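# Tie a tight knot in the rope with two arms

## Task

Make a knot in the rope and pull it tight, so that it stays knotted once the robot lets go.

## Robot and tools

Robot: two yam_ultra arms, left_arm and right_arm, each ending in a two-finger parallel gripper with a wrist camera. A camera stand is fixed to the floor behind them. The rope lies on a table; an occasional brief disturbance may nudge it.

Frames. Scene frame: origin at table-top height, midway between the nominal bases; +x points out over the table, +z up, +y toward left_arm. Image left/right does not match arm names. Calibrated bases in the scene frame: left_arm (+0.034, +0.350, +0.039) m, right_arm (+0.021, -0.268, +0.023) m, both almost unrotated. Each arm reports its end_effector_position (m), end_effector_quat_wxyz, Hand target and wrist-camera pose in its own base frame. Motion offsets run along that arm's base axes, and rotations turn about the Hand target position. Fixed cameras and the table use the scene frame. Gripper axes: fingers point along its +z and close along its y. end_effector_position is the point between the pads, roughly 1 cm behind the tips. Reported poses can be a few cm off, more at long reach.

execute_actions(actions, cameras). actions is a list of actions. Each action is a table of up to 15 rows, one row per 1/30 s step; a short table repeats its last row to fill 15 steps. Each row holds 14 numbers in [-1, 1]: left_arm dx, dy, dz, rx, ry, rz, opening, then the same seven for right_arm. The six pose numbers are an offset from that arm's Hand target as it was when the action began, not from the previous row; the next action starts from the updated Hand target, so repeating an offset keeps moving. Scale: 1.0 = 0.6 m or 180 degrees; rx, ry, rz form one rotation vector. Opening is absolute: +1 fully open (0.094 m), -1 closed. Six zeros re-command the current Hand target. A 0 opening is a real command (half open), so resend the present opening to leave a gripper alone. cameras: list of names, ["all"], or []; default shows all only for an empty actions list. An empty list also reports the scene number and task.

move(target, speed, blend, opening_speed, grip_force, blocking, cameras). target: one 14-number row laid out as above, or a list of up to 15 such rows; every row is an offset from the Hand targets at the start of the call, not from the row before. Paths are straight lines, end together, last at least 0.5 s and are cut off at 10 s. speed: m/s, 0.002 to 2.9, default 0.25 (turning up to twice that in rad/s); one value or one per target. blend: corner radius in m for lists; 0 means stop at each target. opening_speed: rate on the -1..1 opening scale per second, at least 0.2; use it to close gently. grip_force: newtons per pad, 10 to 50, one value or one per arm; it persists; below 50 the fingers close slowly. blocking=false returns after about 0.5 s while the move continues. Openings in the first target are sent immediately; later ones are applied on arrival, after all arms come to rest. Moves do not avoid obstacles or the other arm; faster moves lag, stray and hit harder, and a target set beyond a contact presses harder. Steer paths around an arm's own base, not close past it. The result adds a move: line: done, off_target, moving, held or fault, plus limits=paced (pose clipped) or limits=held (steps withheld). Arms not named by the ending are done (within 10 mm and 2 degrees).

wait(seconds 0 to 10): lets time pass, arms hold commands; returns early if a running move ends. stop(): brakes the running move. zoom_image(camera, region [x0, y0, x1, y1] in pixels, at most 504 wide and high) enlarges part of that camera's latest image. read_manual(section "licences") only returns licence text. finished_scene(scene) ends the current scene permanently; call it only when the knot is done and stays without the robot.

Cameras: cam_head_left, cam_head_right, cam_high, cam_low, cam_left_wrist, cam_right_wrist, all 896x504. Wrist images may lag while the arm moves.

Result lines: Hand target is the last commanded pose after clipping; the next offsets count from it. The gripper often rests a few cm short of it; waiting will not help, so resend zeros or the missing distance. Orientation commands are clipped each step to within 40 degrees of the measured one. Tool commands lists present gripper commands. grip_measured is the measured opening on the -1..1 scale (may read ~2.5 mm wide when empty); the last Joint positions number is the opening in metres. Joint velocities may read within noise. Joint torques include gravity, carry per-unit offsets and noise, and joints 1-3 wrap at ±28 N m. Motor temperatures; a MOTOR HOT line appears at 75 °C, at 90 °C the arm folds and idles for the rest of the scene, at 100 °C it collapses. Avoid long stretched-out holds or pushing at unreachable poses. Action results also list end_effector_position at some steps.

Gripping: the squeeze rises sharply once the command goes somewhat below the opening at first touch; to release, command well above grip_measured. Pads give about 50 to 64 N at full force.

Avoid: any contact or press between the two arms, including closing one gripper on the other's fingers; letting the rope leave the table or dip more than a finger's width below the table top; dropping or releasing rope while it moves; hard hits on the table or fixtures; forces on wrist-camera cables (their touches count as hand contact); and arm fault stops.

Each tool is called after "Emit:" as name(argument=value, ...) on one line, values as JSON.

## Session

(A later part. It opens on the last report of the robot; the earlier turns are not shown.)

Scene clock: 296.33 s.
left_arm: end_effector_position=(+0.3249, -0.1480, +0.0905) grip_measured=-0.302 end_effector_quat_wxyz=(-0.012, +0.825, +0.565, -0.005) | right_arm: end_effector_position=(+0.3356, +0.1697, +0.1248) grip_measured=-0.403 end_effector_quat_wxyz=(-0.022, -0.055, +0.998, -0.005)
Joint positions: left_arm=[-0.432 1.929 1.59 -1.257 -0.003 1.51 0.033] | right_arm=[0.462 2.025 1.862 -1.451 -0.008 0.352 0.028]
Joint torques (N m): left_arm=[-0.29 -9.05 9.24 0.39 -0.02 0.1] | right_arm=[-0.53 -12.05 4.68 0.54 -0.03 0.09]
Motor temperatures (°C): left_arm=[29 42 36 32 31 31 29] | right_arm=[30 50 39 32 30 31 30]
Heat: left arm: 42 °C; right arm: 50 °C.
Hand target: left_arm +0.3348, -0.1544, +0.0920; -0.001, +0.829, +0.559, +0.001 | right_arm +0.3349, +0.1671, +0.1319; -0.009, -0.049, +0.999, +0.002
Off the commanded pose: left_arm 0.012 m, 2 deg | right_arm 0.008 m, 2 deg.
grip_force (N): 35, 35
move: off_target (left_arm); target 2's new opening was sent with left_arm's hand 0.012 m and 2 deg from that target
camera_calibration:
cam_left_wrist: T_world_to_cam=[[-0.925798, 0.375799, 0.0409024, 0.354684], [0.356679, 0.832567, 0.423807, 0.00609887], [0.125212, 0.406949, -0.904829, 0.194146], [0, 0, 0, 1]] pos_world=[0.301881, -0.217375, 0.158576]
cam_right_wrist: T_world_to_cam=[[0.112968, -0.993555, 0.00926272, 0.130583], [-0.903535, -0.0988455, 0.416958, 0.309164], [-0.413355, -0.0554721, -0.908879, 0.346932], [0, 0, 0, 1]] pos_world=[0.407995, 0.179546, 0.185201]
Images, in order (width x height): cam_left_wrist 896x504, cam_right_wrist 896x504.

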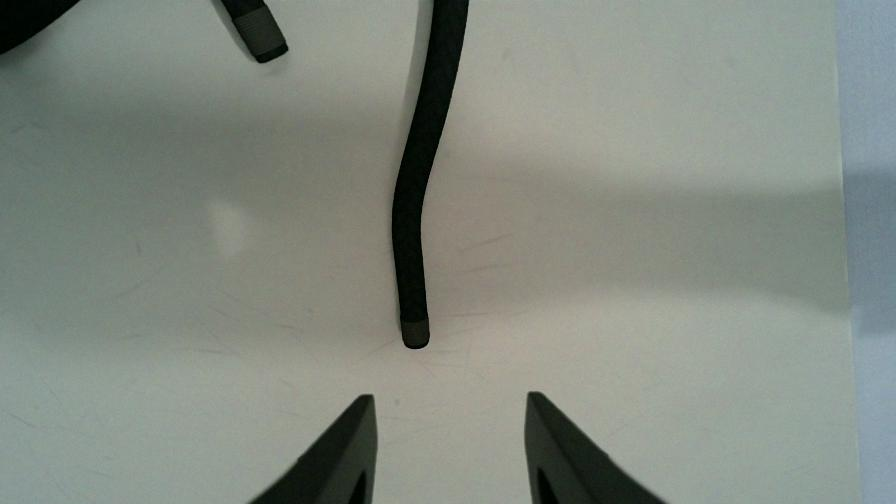

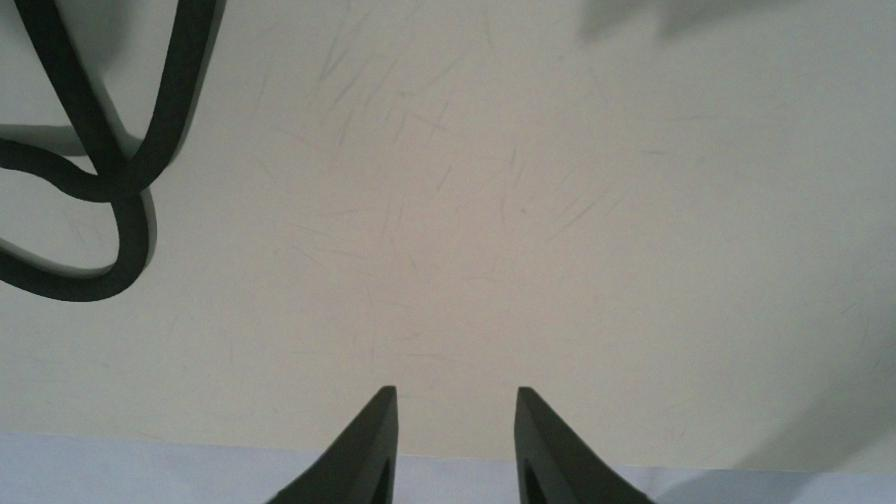

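Emit:
move(target=[[0.0187,0.0273,-0.2,0,0,0,-0.3,0,-0.2,0,0,0,0,-0.4],[0.0187,0.0273,-0.2,0,0,0,-1,0,-0.2,0,0,0,0,-0.4]], speed=0.2, opening_speed=1.5)

Emit:
move(target=[[0,0,0.07,0,0,0,-1,0,0,0,0,0,0,-0.4],[-0.16,-0.1366,0.07,0,0,0.444,-1,0,0,0,0,0,0,-0.4],[-0.135,-0.37,0.05,0,0,0.967,-1,0,0,0,0,0,0,-0.4],[-0.135,-0.37,0.0,0,0,0.967,-1,0,0,0,0,0,0,-0.4]], speed=0.2, blend=[0.02,0.03,0,0], cameras=["cam_high","cam_low","cam_left_wrist"])

Emit:
zoom_image(camera="cam_low", region=[280, 150, 530, 300])

Scene clock: 317.87 s.
left_arm: end_effector_position=(+0.3458, -0.1397, -0.0186) grip_measured=-0.790 end_effector_quat_wxyz=(-0.001, +0.828, +0.560, +0.002) | right_arm: end_effector_position=(+0.3369, +0.0466, +0.1272) grip_measured=-0.403 end_effector_quat_wxyz=(-0.022, -0.046, +0.999, +0.000)
Joint positions: left_arm=[-0.389 2.083 1.362 -0.849 -0.005 1.563 0.01] | right_arm=[0.132 1.876 1.664 -1.403 -0.004 0.041 0.028]
Joint torques (N m): left_arm=[0.54 -10.25 4.68 0.64 0 0.09] | right_arm=[0.06 -10.65 4.71 0.54 -0.02 -0.01]
Heat: left arm: 41 °C; right arm: 48 °C.
Hand target: left_arm +0.3461, -0.1379, -0.0279; -0.001, +0.829, +0.559, +0.002 | right_arm +0.3348, +0.0470, +0.1319; -0.010, -0.049, +0.999, +0.002
Off the commanded pose: left_arm 0.010 m, 0 deg | right_arm 0.005 m, 2 deg.
grip_force (N): 35, 35
move: done; target 2's new opening was sent with left_arm's hand 0.012 m and 2 deg from that target

Scene clock: 326.80 s.
left_arm: end_effector_position=(+0.2696, -0.3620, -0.0142) grip_measured=-0.793 end_effector_quat_wxyz=(-0.001, -0.514, +0.858, -0.011) | right_arm: end_effector_position=(+0.3369, +0.0466, +0.1272) grip_measured=-0.403 end_effector_quat_wxyz=(-0.022, -0.046, +0.999, +0.000)
Joint positions: left_arm=[-0.932 2.343 1.816 -1.022 0.004 -2.012 0.01] | right_arm=[0.132 1.876 1.664 -1.403 -0.004 0.041 0.028]
Joint torques (N m): left_arm=[-0.35 -12.41 5.01 0.55 -0.02 -0.08] | right_arm=[0.08 -10.63 4.7 0.55 -0.02 -0.01]
Heat: left arm: 41 °C; right arm: 48 °C.
Hand target: left_arm +0.2651, -0.3599, -0.0279; -0.002, -0.516, +0.857, +0.000 | right_arm +0.3348, +0.0470, +0.1319; -0.010, -0.049, +0.999, +0.002
Off the commanded pose: left_arm 0.015 m, 1 deg | right_arm 0.005 m, 2 deg.
grip_force (N): 35, 35
move: off_target (left_arm)
camera_calibration:
cam_left_wrist: T_world_to_cam=[[0.87449, -0.483822, 0.0344121, -0.408399], [-0.449746, -0.782238, 0.431084, -0.118601], [-0.181649, -0.392455, -0.901656, -0.0131909], [0, 0, 0, 1]] pos_world=[0.301404, -0.295544, 0.0532874]
Images, in order (width x height): cam_high 896x504, cam_low 896x504, cam_left_wrist 896x504.

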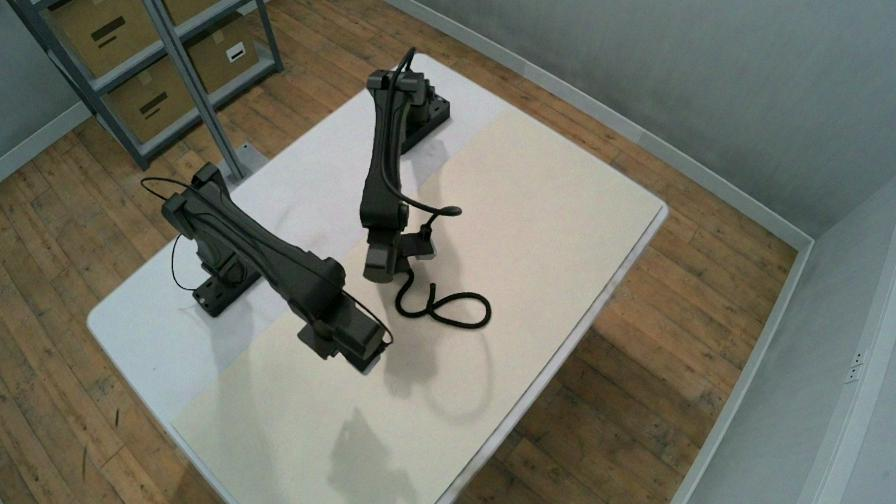

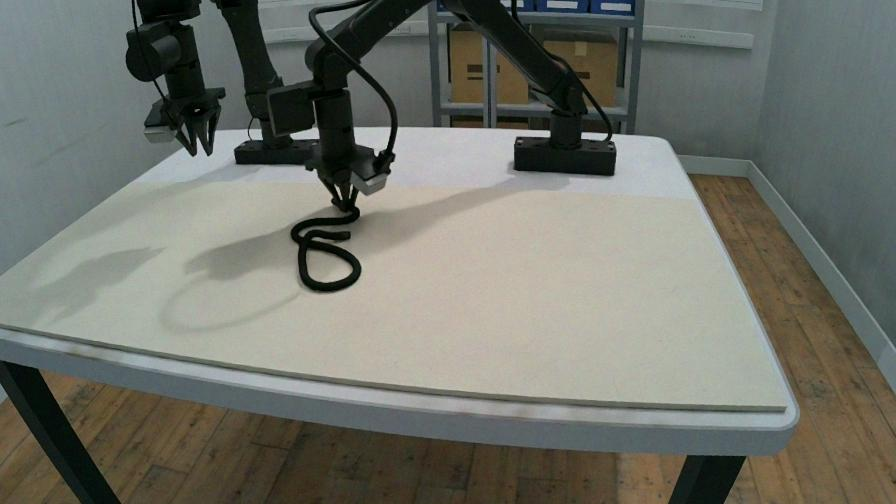

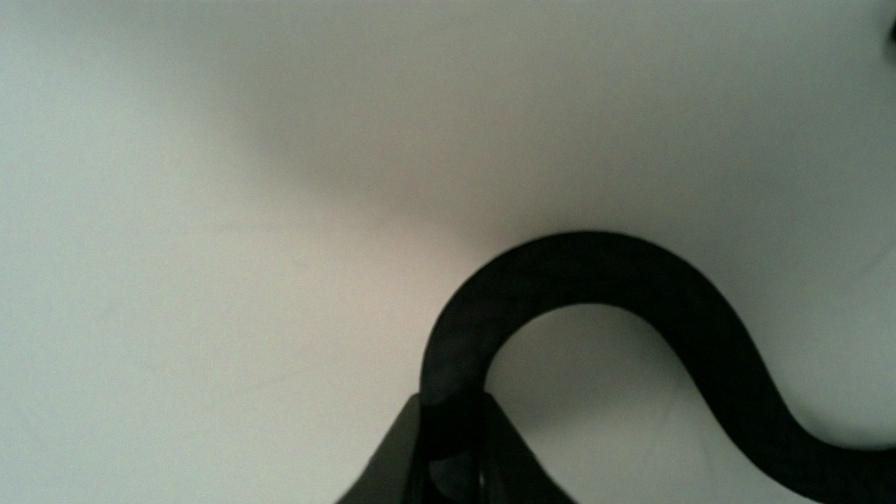

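Scaled by 2.016.

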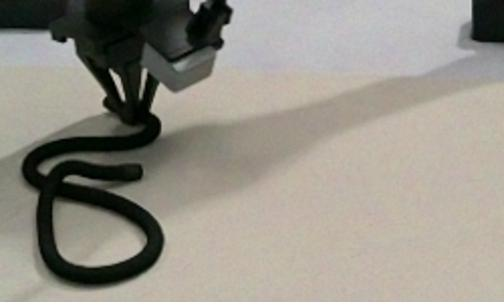

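Emit:
move(target=[[0,0,0,0,0,0,-0.5,0,0,0,0,0,0,-0.4],[0,0,0.22,0,0,0,-0.5,0,0,0,0,0,0,-0.4],[0,0.12,0.25,0,0,0,-0.5,0,0,0,0,0,0,-0.4]], speed=0.2, opening_speed=1.5, cameras=["cam_left_wrist","cam_high","cam_right_wrist"])

Emit:
zoom_image(camera="cam_high", region=[340, 200, 540, 350])

Scene clock: 342.30 s.
left_arm: end_effector_position=(+0.2692, -0.2885, +0.1227) grip_measured=-0.502 end_effector_quat_wxyz=(-0.003, -0.519, +0.855, +0.000) | right_arm: end_effector_position=(+0.3369, +0.0466, +0.1272) grip_measured=-0.403 end_effector_quat_wxyz=(-0.022, -0.046, +0.999, +0.000)
Joint positions: left_arm=[-0.82 2.058 1.902 -1.415 0.006 -1.912 0.023] | right_arm=[0.132 1.876 1.664 -1.403 -0.004 0.041 0.028]
Joint torques (N m): left_arm=[-0.55 -13.15 4.86 0.4 -0.04 0.01] | right_arm=[0.09 -10.62 4.7 0.55 -0.01 -0.01]
Heat: left arm: 43 °C; right arm: 47 °C.
Hand target: left_arm +0.2651, -0.2879, +0.1221; -0.002, -0.516, +0.857, +0.000 | right_arm +0.3348, +0.0470, +0.1319; -0.010, -0.049, +0.999, +0.002
Off the commanded pose: left_arm 0.004 m, 1 deg | right_arm 0.005 m, 2 deg.
grip_force (N): 35, 35
move: done
camera_calibration:
cam_left_wrist: T_world_to_cam=[[0.880684, -0.473501, 0.0138521, -0.37337], [-0.433793, -0.794392, 0.425165, -0.127321], [-0.190312, -0.380445, -0.90501, 0.145207], [0, 0, 0, 1]] pos_world=[0.301225, -0.222691, 0.190718]
cam_right_wrist: T_world_to_cam=[[0.0946897, -0.995507, -0.000449287, 0.0155836], [-0.904734, -0.0862439, 0.417155, 0.296912], [-0.415319, -0.0390938, -0.908835, 0.342688], [0, 0, 0, 1]] pos_world=[0.409475, 0.0545173, 0.187596]
Images, in order (width x height): cam_high 896x504, cam_left_wrist 896x504, cam_right_wrist 896x504.

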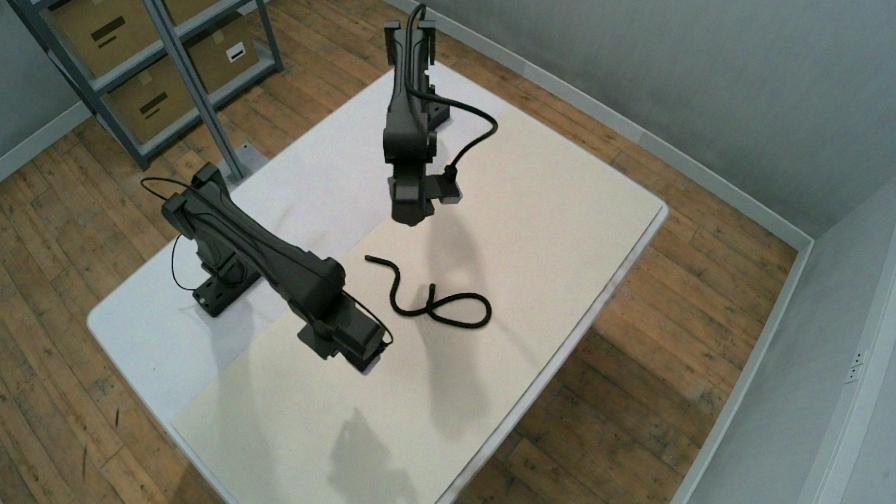

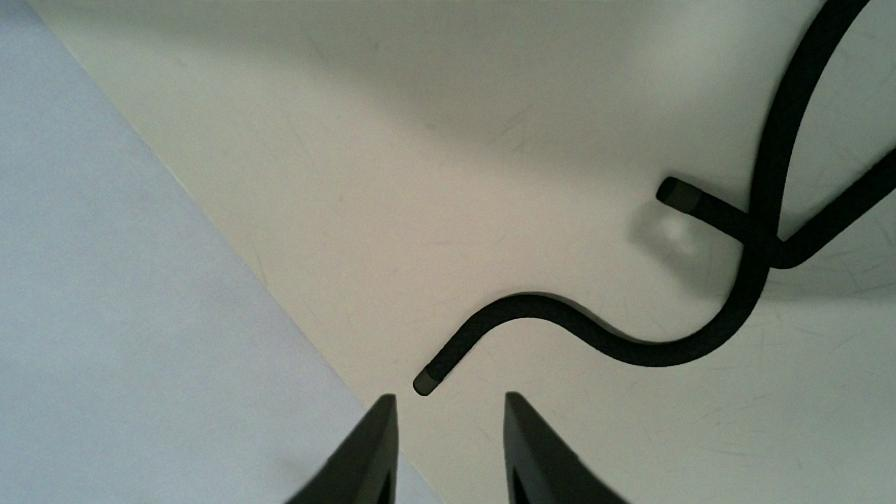

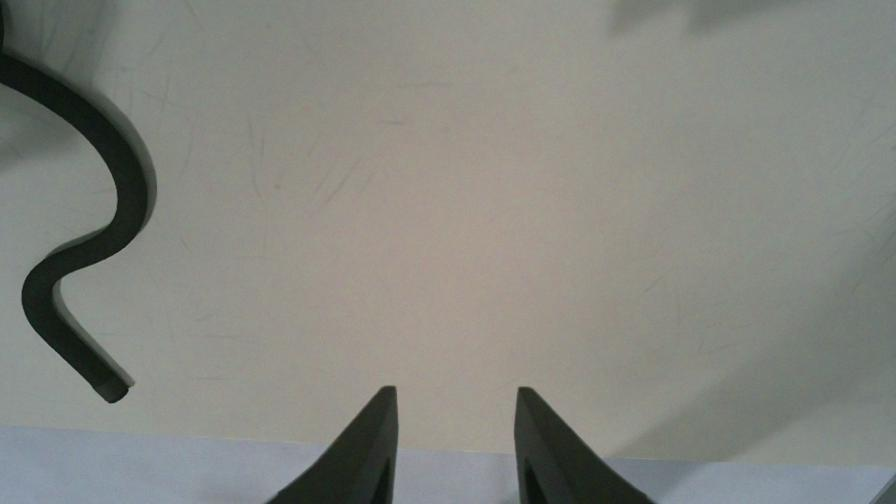

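Scaled by 2.520.

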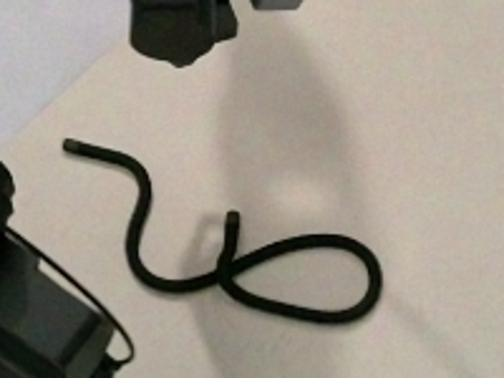

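Emit:
move(target=[[0,0.3,0.03,0,0,0,-0.5,0.0837,0.3133,-0.05,0,0,0.258,-0.1]], speed=0.25, cameras=["cam_right_wrist"])

Scene clock: 395.10 s.
left_arm: end_effector_position=(+0.2711, -0.1113, +0.1409) grip_measured=-0.502 end_effector_quat_wxyz=(-0.001, -0.516, +0.857, -0.004) | right_arm: end_effector_position=(+0.3827, +0.2339, +0.1085) grip_measured=-0.103 end_effector_quat_wxyz=(-0.001, -0.436, +0.900, +0.001)
Joint positions: left_arm=[-0.389 1.647 1.445 -1.364 0.006 -1.474 0.023] | right_arm=[0.545 2.329 2.284 -1.527 -0.002 -0.357 0.042]
Joint torques (N m): left_arm=[0.13 -9.65 4.81 0.32 -0.05 0.03] | right_arm=[0.06 -9.01 8.87 0.33 0.03 -0.02]
Heat: left arm: 44 °C; right arm: 47 °C.
Hand target: left_arm +0.2651, -0.1080, +0.1401; -0.002, -0.516, +0.857, +0.000 | right_arm +0.3851, +0.2350, +0.1020; -0.009, -0.439, +0.899, -0.002
Off the commanded pose: left_arm 0.007 m, 0 deg | right_arm 0.007 m, 1 deg.
grip_force (N): 35, 35
move: done
camera_calibration:
cam_right_wrist: T_world_to_cam=[[0.786463, -0.617637, -0.000207456, -0.155541], [-0.572149, -0.728668, 0.376416, 0.389737], [-0.23264, -0.295919, -0.926451, 0.344129], [0, 0, 0, 1]] pos_world=[0.425372, 0.289755, 0.172083]
Images, in order (width x height): cam_right_wrist 896x504.

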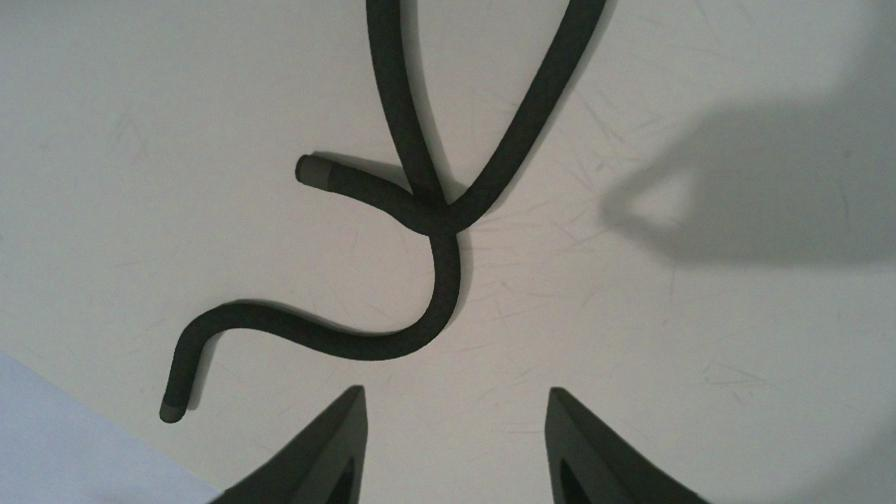

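Emit:
move(target=[[0,0,0,0,0,0,-0.5,0.0382,0.0515,-0.1,0,0,0,0.4],[0,0,0,0,0,0,-0.5,0.0382,0.0515,-0.205,0,0,0,0.4]], speed=0.15, cameras=["cam_right_wrist"])

Scene clock: 414.60 s.
left_arm: end_effector_position=(+0.2711, -0.1113, +0.1409) grip_measured=-0.502 end_effector_quat_wxyz=(-0.001, -0.516, +0.857, -0.004) | right_arm: end_effector_position=(+0.4096, +0.2647, -0.0011) grip_measured=+0.397 end_effector_quat_wxyz=(+0.000, -0.439, +0.899, +0.000)
Joint positions: left_arm=[-0.389 1.647 1.445 -1.364 0.006 -1.473 0.023] | right_arm=[0.571 2.533 2.214 -1.252 0 -0.337 0.066]
Joint torques (N m): left_arm=[0.16 -9.63 4.78 0.32 -0.04 0.02] | right_arm=[0.35 -10.44 5.08 0.81 0.02 0.09]
Motor temperatures (°C): left_arm=[29 43 34 32 31 31 29] | right_arm=[30 45 41 31 30 31 30]
Heat: left arm: 43 °C; right arm: 45 °C.
Hand target: left_arm +0.2651, -0.1080, +0.1401; -0.002, -0.516, +0.857, +0.000 | right_arm +0.4080, +0.2659, -0.0210; -0.010, -0.439, +0.899, -0.002
Off the commanded pose: left_arm 0.007 m, 0 deg | right_arm 0.020 m, 1 deg.
grip_force (N): 35, 35
move: off_target (right_arm)
camera_calibration:
cam_right_wrist: T_world_to_cam=[[0.790254, -0.612777, 0.00140809, -0.160449], [-0.568066, -0.731727, 0.376665, 0.467993], [-0.229781, -0.298461, -0.926348, 0.257393], [0, 0, 0, 1]] pos_world=[0.45179, 0.320945, 0.0623847]
Images, in order (width x height): cam_right_wrist 896x504.

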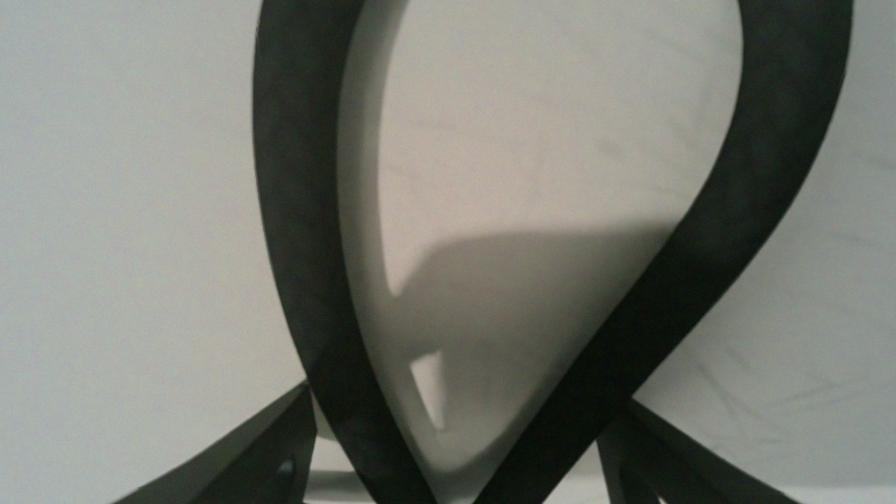

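Emit:
move(target=[[0,0,0,0,0,0,-0.5,0.0,0,-0.008,0,0,0,0.4],[0,0,0,0,0,0,-0.5,0,0,-0.008,0,0,0,-0.68],[0,0,0,0,0,0,-0.5,-0.175,0.0133,-0.002,0,0,0,-0.68],[0,0,0,0,0,0,-0.5,-0.175,0.0133,-0.002,0,0,0,0.3],[0,0,0,0,0,0,-0.5,-0.175,0.0133,0.12,0,0,0,0.3],[0,0,0,0,0,0,-0.5,-0.22,0.0133,0.24,0,0,0,0]], speed=0.15, opening_speed=1.5, cameras=["cam_right_wrist"])

Scene clock: 431.23 s.
left_arm: end_effector_position=(+0.2711, -0.1113, +0.1409) grip_measured=-0.502 end_effector_quat_wxyz=(-0.001, -0.516, +0.857, -0.004) | right_arm: end_effector_position=(+0.2756, +0.2695, +0.1083) grip_measured=+0.003 end_effector_quat_wxyz=(-0.025, -0.438, +0.898, -0.009)
Joint positions: left_arm=[-0.389 1.647 1.445 -1.364 0.006 -1.473 0.023] | right_arm=[0.772 2.072 1.865 -1.417 0.002 -0.136 0.047]
Joint torques (N m): left_arm=[0.14 -9.63 4.81 0.32 -0.05 0.03] | right_arm=[0.39 -11.22 8.47 0.19 -0.05 0.09]
Heat: left arm: 43 °C; right arm: 47 °C.
Hand target: left_arm +0.2651, -0.1080, +0.1401; -0.002, -0.516, +0.857, +0.000 | right_arm +0.2760, +0.2739, +0.1230; -0.010, -0.439, +0.899, -0.002
Off the commanded pose: left_arm 0.007 m, 0 deg | right_arm 0.015 m, 2 deg.
grip_force (N): 35, 35
move: off_target (right_arm); target 2's new opening was sent with right_arm's hand 0.024 m and 2 deg from that target; target 4's new opening was sent with right_arm's hand 0.033 m and 6 deg from that target; target 6's new opening was sent with right_arm's hand 0.015 m and 2 deg from that target
camera_calibration:
cam_right_wrist: T_world_to_cam=[[0.790231, -0.6128, -0.00337278, -0.0512167], [-0.553737, -0.716403, 0.424431, 0.340924], [-0.262508, -0.333531, -0.905454, 0.345667], [0, 0, 0, 1]] pos_world=[0.319995, 0.328144, 0.168115]
Images, in order (width x height): cam_right_wrist 896x504.

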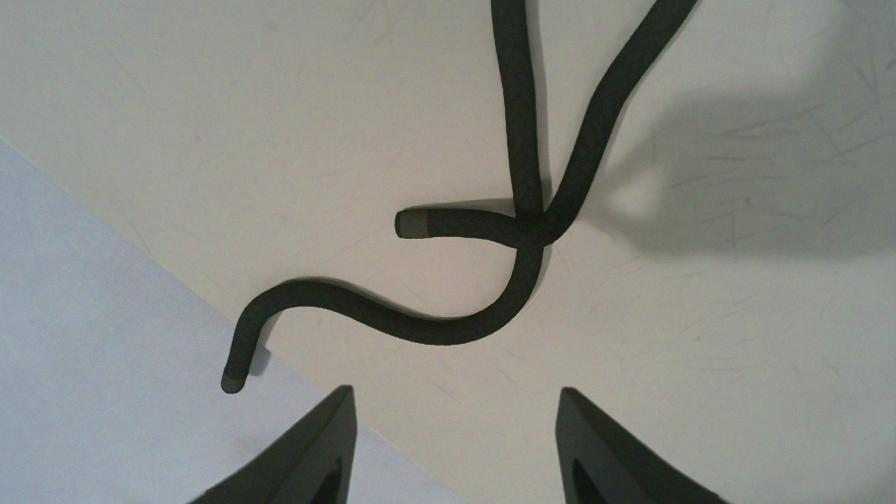

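Emit:
move(target=[[0,0,0,0,0,0,-0.5,-0.0583,-0.0748,-0.08,0,0,-0.5,-0.2],[0,0,0,0,0,0,-0.5,-0.0583,-0.0748,-0.2417,0,0,-0.5,-0.2],[0,0,0,0,0,0,-0.5,-0.0583,-0.0748,-0.2417,0,0,-0.5,-1]], speed=0.2, opening_speed=1.5, cameras=["cam_right_wrist"])

Scene clock: 462.13 s.
left_arm: end_effector_position=(+0.2711, -0.1113, +0.1409) grip_measured=-0.502 end_effector_quat_wxyz=(-0.001, -0.516, +0.857, -0.004) | right_arm: end_effector_position=(+0.2396, +0.2333, -0.0090) grip_measured=-0.751 end_effector_quat_wxyz=(-0.009, +0.319, +0.948, +0.012)
Joint positions: left_arm=[-0.389 1.647 1.445 -1.364 0.006 -1.473 0.023] | right_arm=[0.754 1.927 1.17 -0.801 -0.028 1.403 0.012]
Joint torques (N m): left_arm=[0.14 -9.63 4.81 0.32 -0.04 0.03] | right_arm=[-0.57 -6.24 4.31 0.91 0.06 0.1]
Heat: left arm: 43 °C; right arm: 47 °C.
Hand target: left_arm +0.2651, -0.1080, +0.1401; -0.002, -0.516, +0.857, +0.000 | right_arm +0.2411, +0.2290, -0.0221; -0.008, +0.325, +0.946, +0.005
Off the commanded pose: left_arm 0.007 m, 0 deg | right_arm 0.014 m, 1 deg.
grip_force (N): 35, 35
move: off_target (right_arm); target 3's new opening was sent with right_arm's hand 0.015 m and 2 deg from that target
camera_calibration:
cam_right_wrist: T_world_to_cam=[[-0.601935, -0.798398, -0.0153085, 0.331404], [-0.735735, 0.547035, 0.399308, 0.0934391], [-0.310433, 0.25162, -0.916689, 0.0926965], [0, 0, 0, 1]] pos_world=[0.297006, 0.190153, 0.0527362]
Images, in order (width x height): cam_right_wrist 896x504.

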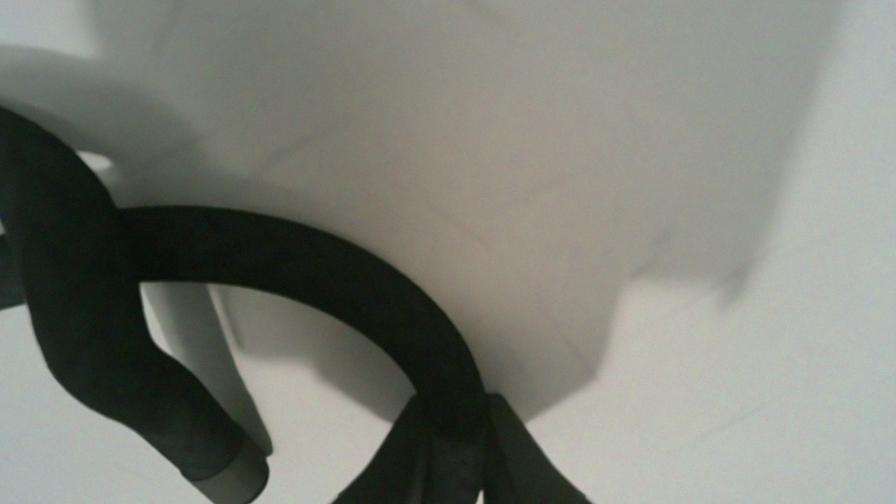

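Emit:
move(target=[[0,0,0,0,0,0,-0.5,0,0,0.055,0,0,0,-1],[0,0,0,0,0,0,-0.5,0.017,-0.05,0.055,0,0,0.53,-1],[0,0,0,0,0,0,-0.5,0.073,-0.057,0.055,0,0,-0.944,-1],[0,0,0,0,0,0,-0.5,0.073,-0.057,0.005,0,0,-0.944,-1]], speed=0.3, blend=[0.01,0.02,0,0], cameras=["cam_right_wrist","cam_high","cam_low"])

Emit:
zoom_image(camera="cam_high", region=[300, 200, 540, 350])

Scene clock: 479.07 s.
left_arm: end_effector_position=(+0.2711, -0.1113, +0.1409) grip_measured=-0.502 end_effector_quat_wxyz=(-0.001, -0.516, +0.857, -0.004) | right_arm: end_effector_position=(+0.2876, +0.1991, -0.0058) grip_measured=-0.755 end_effector_quat_wxyz=(-0.002, +0.970, -0.241, +0.017)
Joint positions: left_arm=[-0.389 1.647 1.445 -1.364 0.006 -1.473 0.023] | right_arm=[0.615 1.962 1.236 -0.819 0.023 -2.041 0.012]
Joint torques (N m): left_arm=[0.14 -9.62 4.79 0.32 -0.05 0.02] | right_arm=[-0.59 -6.58 4.33 0.82 -0.04 -0.03]
Heat: left arm: 42 °C; right arm: 46 °C.
Hand target: left_arm +0.2651, -0.1080, +0.1401; -0.002, -0.516, +0.857, +0.000 | right_arm +0.2848, +0.1948, -0.0191; +0.005, +0.970, -0.241, +0.008
Off the commanded pose: left_arm 0.007 m, 0 deg | right_arm 0.014 m, 1 deg.
grip_force (N): 35, 35
move: off_target (right_arm)
camera_calibration:
cam_right_wrist: T_world_to_cam=[[0.464246, 0.885598, 0.0138264, -0.308777], [0.806987, -0.429367, 0.405483, -0.10313], [0.365032, -0.177086, -0.913998, 0.0103777], [0, 0, 0, 1]] pos_world=[0.222785, 0.23101, 0.055572]
Images, in order (width x height): cam_high 896x504, cam_low 896x504, cam_right_wrist 896x504.

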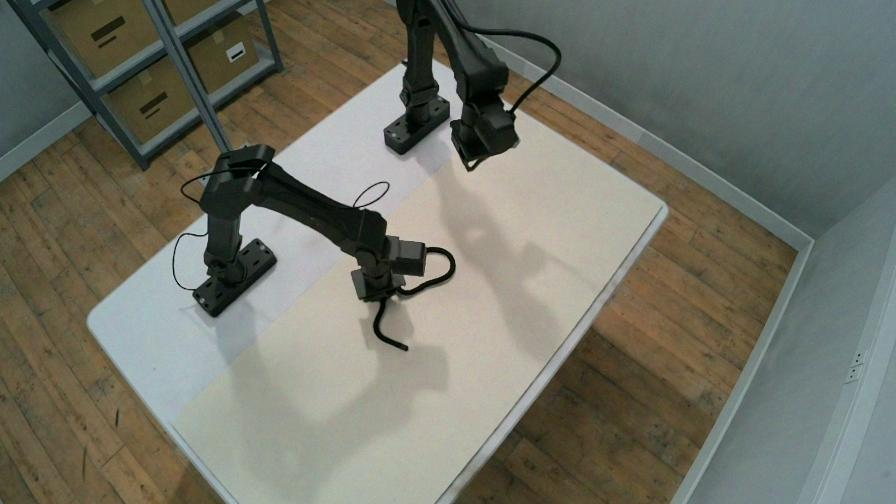

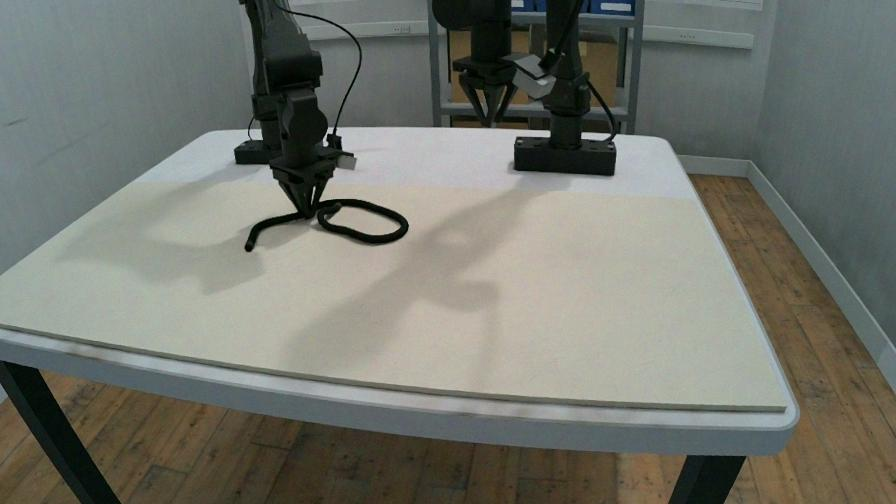

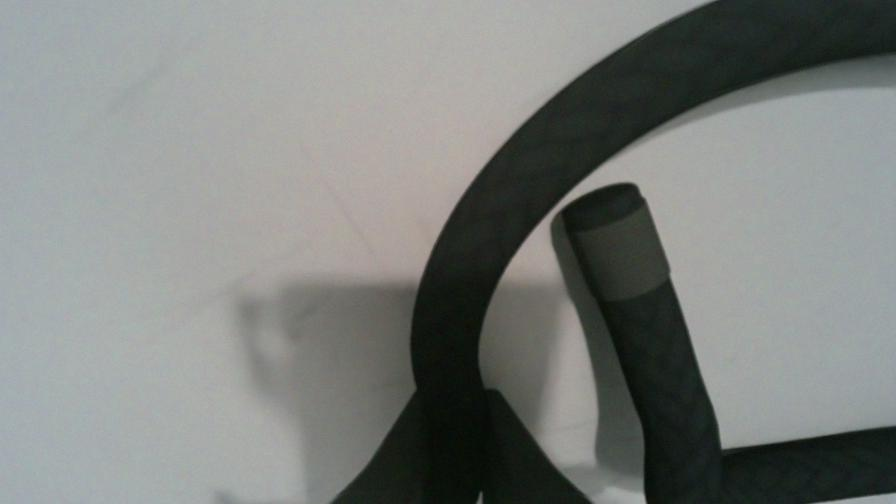

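Scaled by 2.100.

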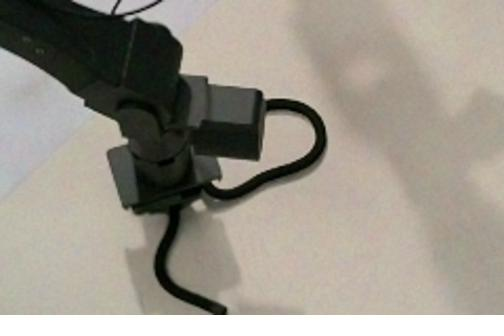

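Emit:
move(target=[[0,0,0,0,0,0,-0.5,0,0,0,0,0,0,-0.4],[0,0,0,0,0,0,-0.5,0,0,0.15,0,0,0,-0.4],[0,0,0,0,0,0,-0.5,-0.02,0.06,0.22,0,0,-0.8,-0.4]], speed=0.25, opening_speed=1.5, blend=[0,0.02,0], cameras=["cam_right_wrist"])

Scene clock: 508.33 s.
left_arm: end_effector_position=(+0.2711, -0.1113, +0.1409) grip_measured=-0.502 end_effector_quat_wxyz=(-0.001, -0.516, +0.857, -0.004) | right_arm: end_effector_position=(+0.2713, +0.2254, +0.1139) grip_measured=-0.403 end_effector_quat_wxyz=(-0.004, -0.070, +0.998, +0.004)
Joint positions: left_arm=[-0.389 1.647 1.445 -1.364 0.006 -1.473 0.023] | right_arm=[0.684 1.883 1.621 -1.311 -0.012 0.545 0.028]
Joint torques (N m): left_arm=[0.16 -9.63 4.79 0.32 -0.04 0.03] | right_arm=[0.62 -6.3 9.07 0.3 -0.03 0.08]
Heat: left arm: 42 °C; right arm: 45 °C.
Hand target: left_arm +0.2651, -0.1080, +0.1401; -0.002, -0.516, +0.857, +0.000 | right_arm +0.2728, +0.2308, +0.1129; -0.009, -0.071, +0.997, +0.002
Off the commanded pose: left_arm 0.007 m, 0 deg | right_arm 0.006 m, 1 deg.
grip_force (N): 35, 35
move: done
camera_calibration:
cam_right_wrist: T_world_to_cam=[[0.14243, -0.989779, -0.00719672, 0.186291], [-0.913946, -0.134302, 0.382968, 0.275768], [-0.380021, -0.0479688, -0.923733, 0.304488], [0, 0, 0, 1]] pos_world=[0.341216, 0.236029, 0.176996]
Images, in order (width x height): cam_right_wrist 896x504.

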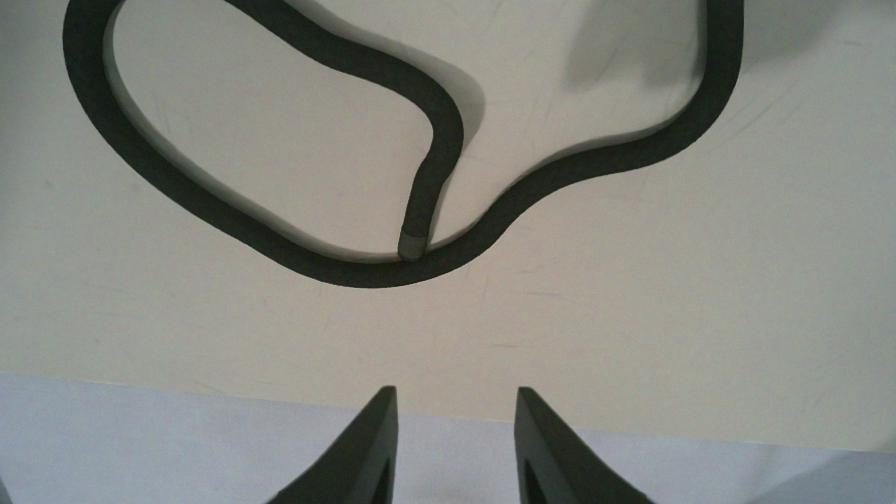

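Emit:
move(target=[[0,0,0,0,0,0,-0.5,0.0282,0.0158,-0.223,0,0,-0.08,-0.3],[0,0,0,0,0,0,-0.5,0.0282,0.0158,-0.223,0,0,-0.08,-1],[0,0,0,0,0,0,-0.5,0.0282,0.0158,-0.14,0,0,-0.08,-1],[0,0,0,0,0,0,-0.5,-0.105,0.007,-0.14,0,0,-0.08,-1],[0,0,0,0,0,0,-0.5,-0.115,0.007,-0.22,0,0,-0.08,-1]], speed=0.2, opening_speed=1.5, blend=[0,0,0.01,0.01,0], cameras=["cam_right_wrist"])

Scene clock: 521.90 s.
left_arm: end_effector_position=(+0.2711, -0.1113, +0.1409) grip_measured=-0.502 end_effector_quat_wxyz=(-0.001, -0.516, +0.857, -0.004) | right_arm: end_effector_position=(+0.2009, +0.2292, -0.0070) grip_measured=-0.749 end_effector_quat_wxyz=(-0.020, +0.057, +0.998, -0.004)
Joint positions: left_arm=[-0.389 1.647 1.445 -1.364 0.006 -1.473 0.023] | right_arm=[0.832 1.861 1.087 -0.828 -0.026 0.946 0.012]
Joint torques (N m): left_arm=[0.16 -9.63 4.79 0.32 -0.04 0.03] | right_arm=[0.8 -5.81 4.16 1.17 0.05 0.11]
Heat: left arm: 42 °C; right arm: 44 °C.
Hand target: left_arm +0.2651, -0.1080, +0.1401; -0.002, -0.516, +0.857, +0.000 | right_arm +0.2038, +0.2350, -0.0191; -0.009, +0.055, +0.998, +0.003
Off the commanded pose: left_arm 0.007 m, 0 deg | right_arm 0.014 m, 1 deg.
grip_force (N): 35, 35
move: off_target (right_arm); target 2's new opening was sent with right_arm's hand 0.016 m and 2 deg from that target
camera_calibration:
cam_right_wrist: T_world_to_cam=[[-0.110321, -0.99383, 0.0114259, 0.251086], [-0.905045, 0.105203, 0.4121, 0.201784], [-0.410759, 0.0351223, -0.911067, 0.153461], [0, 0, 0, 1]] pos_world=[0.273359, 0.222918, 0.053789]
Images, in order (width x height): cam_right_wrist 896x504.

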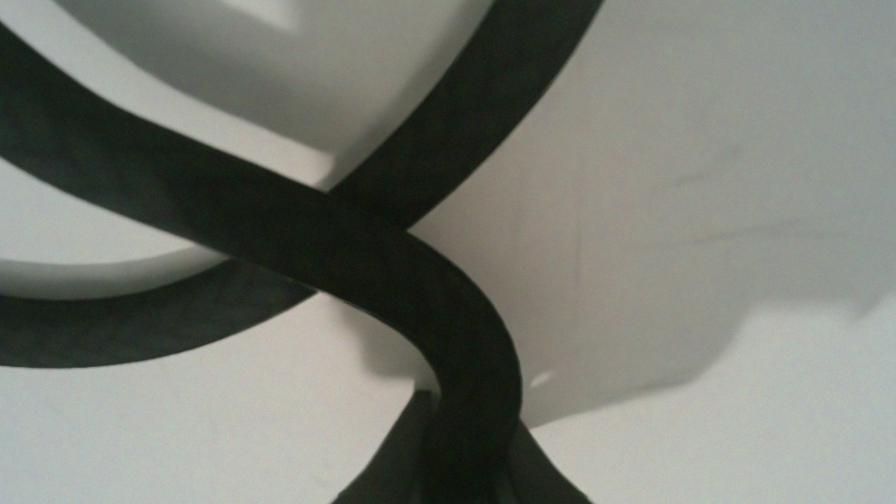

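Emit:
move(target=[[0,0,0,0,0,0,-0.5,0,0,0,0,0,0,-0.4],[0,0,0,0,0,0,-0.5,0,0,0.14,0,0,0,-0.4],[0,0,0,0,0,0,-0.5,0.09,0,0.25,0,0,0.1,-0.4]], speed=0.25, opening_speed=1.5, blend=[0,0.02,0], cameras=["cam_right_wrist","cam_high"])

Emit:
zoom_image(camera="cam_high", region=[300, 200, 540, 350])

Scene clock: 530.90 s.
left_arm: end_effector_position=(+0.2711, -0.1113, +0.1409) grip_measured=-0.502 end_effector_quat_wxyz=(-0.001, -0.516, +0.857, -0.004) | right_arm: end_effector_position=(+0.2523, +0.2347, +0.1302) grip_measured=-0.403 end_effector_quat_wxyz=(-0.009, -0.102, +0.995, +0.007)
Joint positions: left_arm=[-0.389 1.647 1.445 -1.364 0.006 -1.473 0.023] | right_arm=[0.734 1.856 1.65 -1.371 -0.023 0.53 0.028]
Joint torques (N m): left_arm=[0.14 -9.63 4.78 0.32 -0.05 0.03] | right_arm=[-0.42 -6.43 8.95 0.29 0.07 -0.02]
Heat: left arm: 42 °C; right arm: 44 °C.
Hand target: left_arm +0.2651, -0.1080, +0.1401; -0.002, -0.516, +0.857, +0.000 | right_arm +0.2578, +0.2350, +0.1309; -0.009, -0.102, +0.995, +0.002
Off the commanded pose: left_arm 0.007 m, 0 deg | right_arm 0.006 m, 1 deg.
grip_force (N): 35, 35
move: done
camera_calibration:
cam_right_wrist: T_world_to_cam=[[0.205673, -0.978512, -0.0146161, 0.180688], [-0.899272, -0.194867, 0.391582, 0.262898], [-0.386016, -0.0673941, -0.920027, 0.318382], [0, 0, 0, 1]] pos_world=[0.322154, 0.249492, 0.192615]
Images, in order (width x height): cam_high 896x504, cam_right_wrist 896x504.

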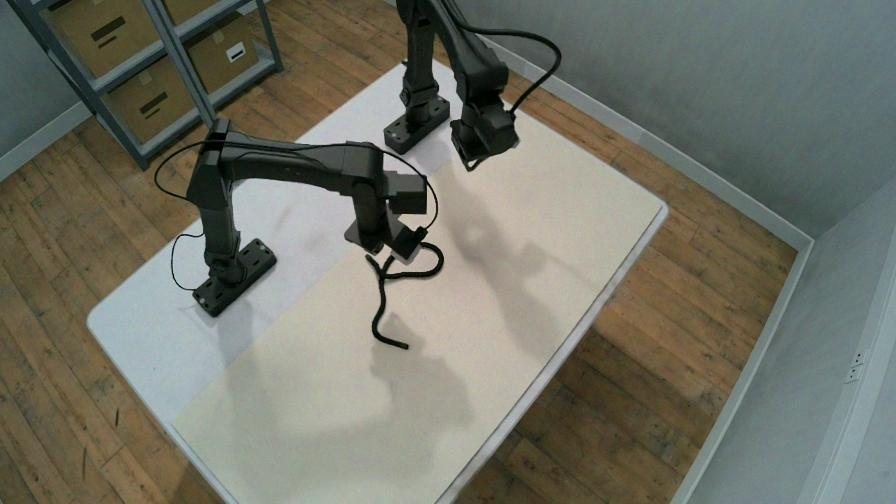

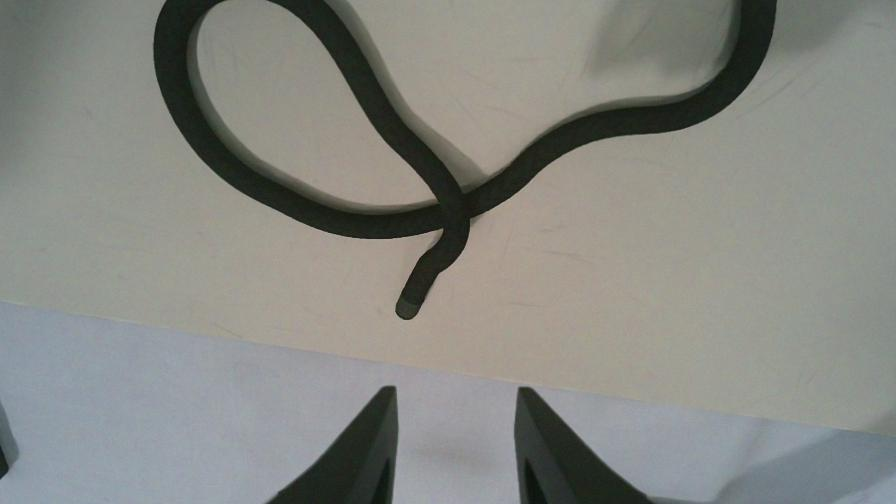

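Scaled by 2.100.

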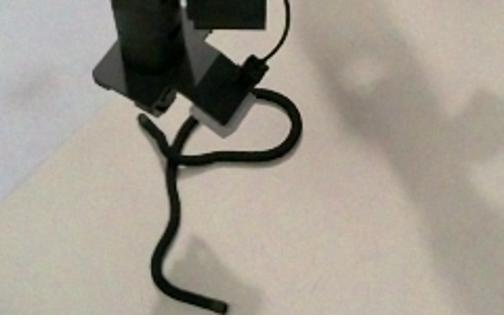

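Emit:
move(target=[[0,0,0,0,0,0,-0.5,0.17,-0.153,-0.04,0,0,0.126,-0.2]], speed=0.25, cameras=["cam_right_wrist"])

Scene clock: 548.40 s.
left_arm: end_effector_position=(+0.2711, -0.1113, +0.1409) grip_measured=-0.502 end_effector_quat_wxyz=(-0.001, -0.516, +0.857, -0.004) | right_arm: end_effector_position=(+0.3523, +0.1394, +0.1083) grip_measured=-0.203 end_effector_quat_wxyz=(-0.013, -0.292, +0.956, -0.002)
Joint positions: left_arm=[-0.389 1.647 1.445 -1.364 0.006 -1.473 0.023] | right_arm=[0.375 2.015 1.782 -1.364 0.001 -0.219 0.037]
Joint torques (N m): left_arm=[0.14 -9.63 4.79 0.32 -0.04 0.02] | right_arm=[0.08 -7.45 8.99 0.43 -0.01 -0.03]
Heat: left arm: 42 °C; right arm: 43 °C.
Hand target: left_arm +0.2651, -0.1080, +0.1401; -0.002, -0.516, +0.857, +0.000 | right_arm +0.3599, +0.1431, +0.1069; -0.010, -0.296, +0.955, +0.000
Off the commanded pose: left_arm 0.007 m, 0 deg | right_arm 0.009 m, 1 deg.
grip_force (N): 35, 35
move: done
camera_calibration:
cam_right_wrist: T_world_to_cam=[[0.561716, -0.827326, -0.0025399, -0.0812864], [-0.757797, -0.515737, 0.399699, 0.336699], [-0.331991, -0.222593, -0.916643, 0.332659], [0, 0, 0, 1]] pos_world=[0.411249, 0.180445, 0.170145]
Images, in order (width x height): cam_right_wrist 896x504.

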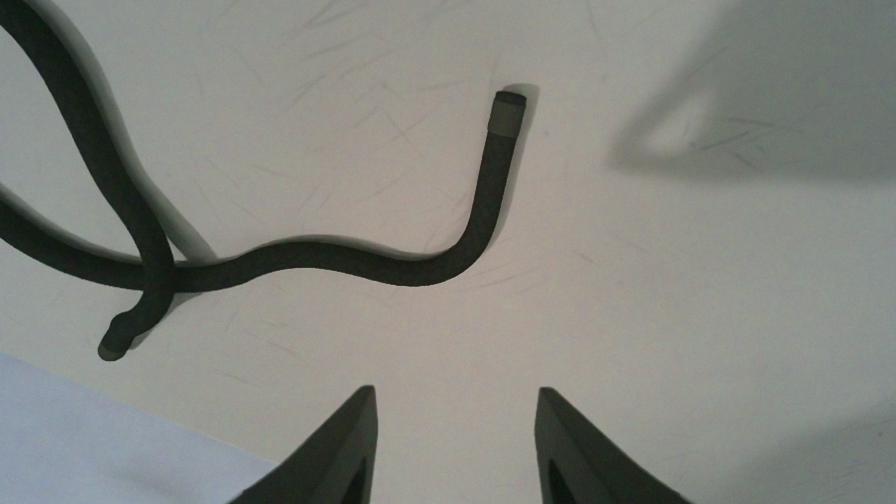

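Emit:
move(target=[[0,0,0,0,0,0,-0.5,0.0388,-0.006,-0.215,0,0,0,-0.2],[0,0,0,0,0,0,-0.5,0.0388,-0.006,-0.215,0,0,0,-1],[0,0,0,0,0,0,-0.5,0.0388,-0.006,-0.125,0,0,0,-1],[0,0,0,0,0,0,-0.5,0.025,0.128,-0.125,0,0,0.3,-1],[0,0,0,0,0,0,-0.5,-0.075,0.258,-0.125,0,0,0.567,-1],[0,0,0,0,0,0,-0.5,-0.075,0.258,-0.19,0,0,0.567,-1]], speed=0.2, opening_speed=1.5, blend=[0,0,0.01,0.03,0.005,0], cameras=["cam_right_wrist","cam_low"])

Emit:
zoom_image(camera="cam_low", region=[220, 130, 470, 280])

Scene clock: 591.70 s.
left_arm: end_effector_position=(+0.2711, -0.1113, +0.1409) grip_measured=-0.502 end_effector_quat_wxyz=(-0.001, -0.516, +0.857, -0.004) | right_arm: end_effector_position=(+0.3174, +0.2974, +0.0085) grip_measured=-0.758 end_effector_quat_wxyz=(-0.002, +0.927, -0.376, +0.012)
Joint positions: left_arm=[-0.389 1.647 1.445 -1.364 0.006 -1.473 0.023] | right_arm=[0.759 2.26 1.765 -1.064 0.021 -1.612 0.011]
Joint torques (N m): left_arm=[0.14 -9.62 4.81 0.33 -0.05 0.03] | right_arm=[0.32 -8.95 5.09 0.81 0 0.02]
Heat: left arm: 42 °C; right arm: 43 °C.
Hand target: left_arm +0.2651, -0.1080, +0.1401; -0.002, -0.516, +0.857, +0.000 | right_arm +0.3148, +0.2981, -0.0071; +0.006, +0.929, -0.371, +0.008
Off the commanded pose: left_arm 0.007 m, 0 deg | right_arm 0.016 m, 1 deg.
grip_force (N): 35, 35
move: off_target (right_arm); target 2's new opening was sent with right_arm's hand 0.017 m and 1 deg from that target
camera_calibration:
cam_right_wrist: T_world_to_cam=[[0.694489, 0.719367, 0.0139812, -0.433449], [0.656953, -0.641919, 0.395415, 0.0202086], [0.293423, -0.265426, -0.918396, 0.0789145], [0, 0, 0, 1]] pos_world=[0.264594, 0.345727, 0.0705441]
Images, in order (width x height): cam_low 896x504, cam_right_wrist 896x504.

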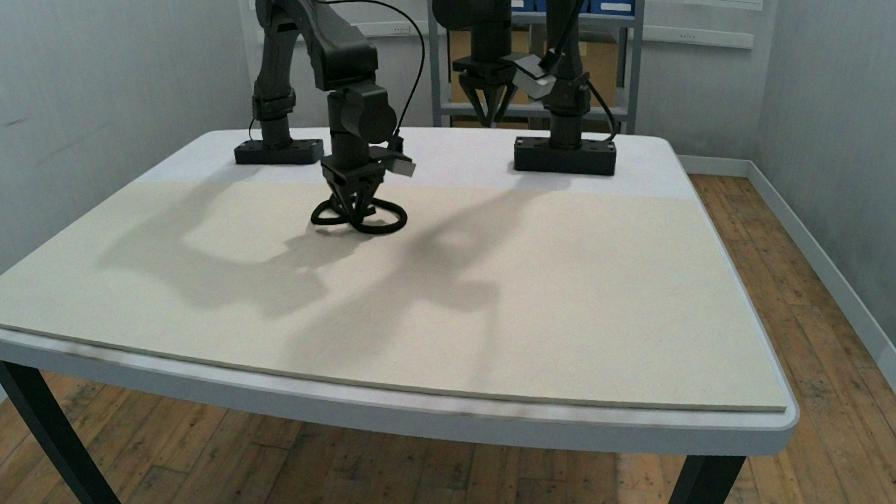

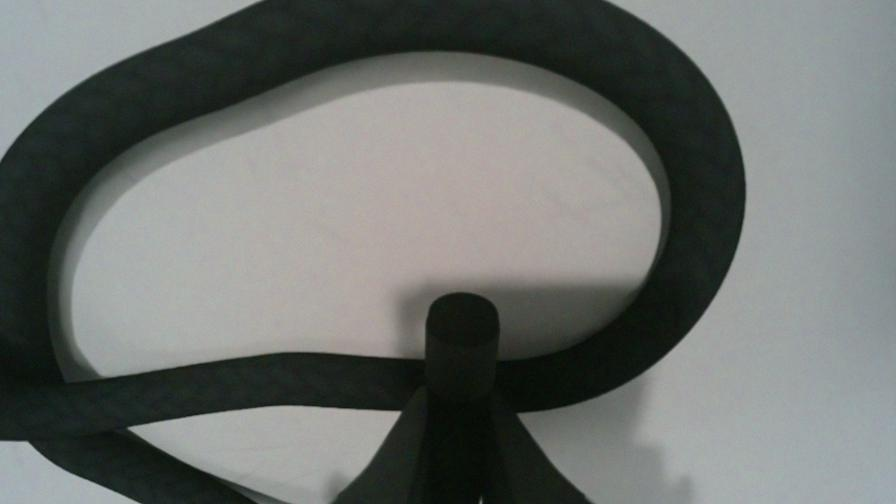

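Scaled by 2.016.

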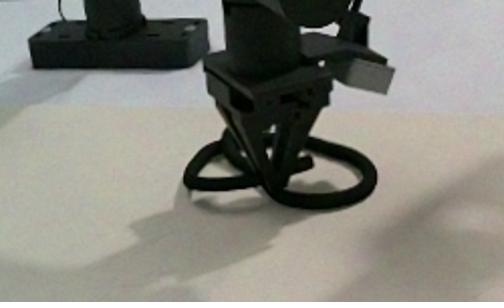

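Emit:
move(target=[[0,0,0,0,0,0,-0.5,-0.025,0.025,0,0,0,0,-1],[0,0,0,0,0,0,-0.5,-0.025,0.025,-0.02,0,0,0,-1]], speed=0.08, cameras=["cam_right_wrist"])

Scene clock: 616.07 s.
left_arm: end_effector_position=(+0.2711, -0.1113, +0.1409) grip_measured=-0.502 end_effector_quat_wxyz=(-0.001, -0.516, +0.857, -0.004) | right_arm: end_effector_position=(+0.3076, +0.3173, +0.0026) grip_measured=-0.758 end_effector_quat_wxyz=(-0.014, +0.928, -0.371, +0.020)
Joint positions: left_arm=[-0.389 1.647 1.445 -1.364 0.006 -1.473 0.023] | right_arm=[0.809 2.265 1.75 -1.014 0.026 -1.573 0.011]
Joint torques (N m): left_arm=[0.16 -9.63 4.79 0.32 -0.04 0.03] | right_arm=[0.1 -8.54 4.56 0.74 -0.06 0.06]
Heat: left arm: 42 °C; right arm: 45 °C.
Hand target: left_arm +0.2651, -0.1080, +0.1401; -0.002, -0.516, +0.857, +0.000 | right_arm +0.2999, +0.3130, -0.0190; +0.006, +0.929, -0.371, +0.008
Off the commanded pose: left_arm 0.007 m, 0 deg | right_arm 0.023 m, 3 deg.
grip_force (N): 35, 35
move: off_target (right_arm)
camera_calibration:
cam_right_wrist: T_world_to_cam=[[0.685299, 0.726964, 0.0434536, -0.440566], [0.654841, -0.64122, 0.400025, 0.0422315], [0.318667, -0.245682, -0.915473, 0.0677556], [0, 0, 0, 1]] pos_world=[0.252673, 0.364001, 0.064279]
Images, in order (width x height): cam_right_wrist 896x504.

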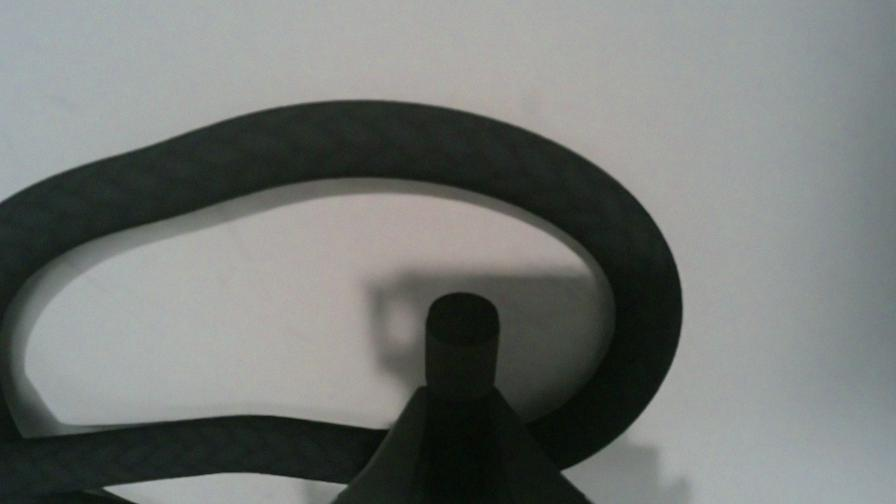

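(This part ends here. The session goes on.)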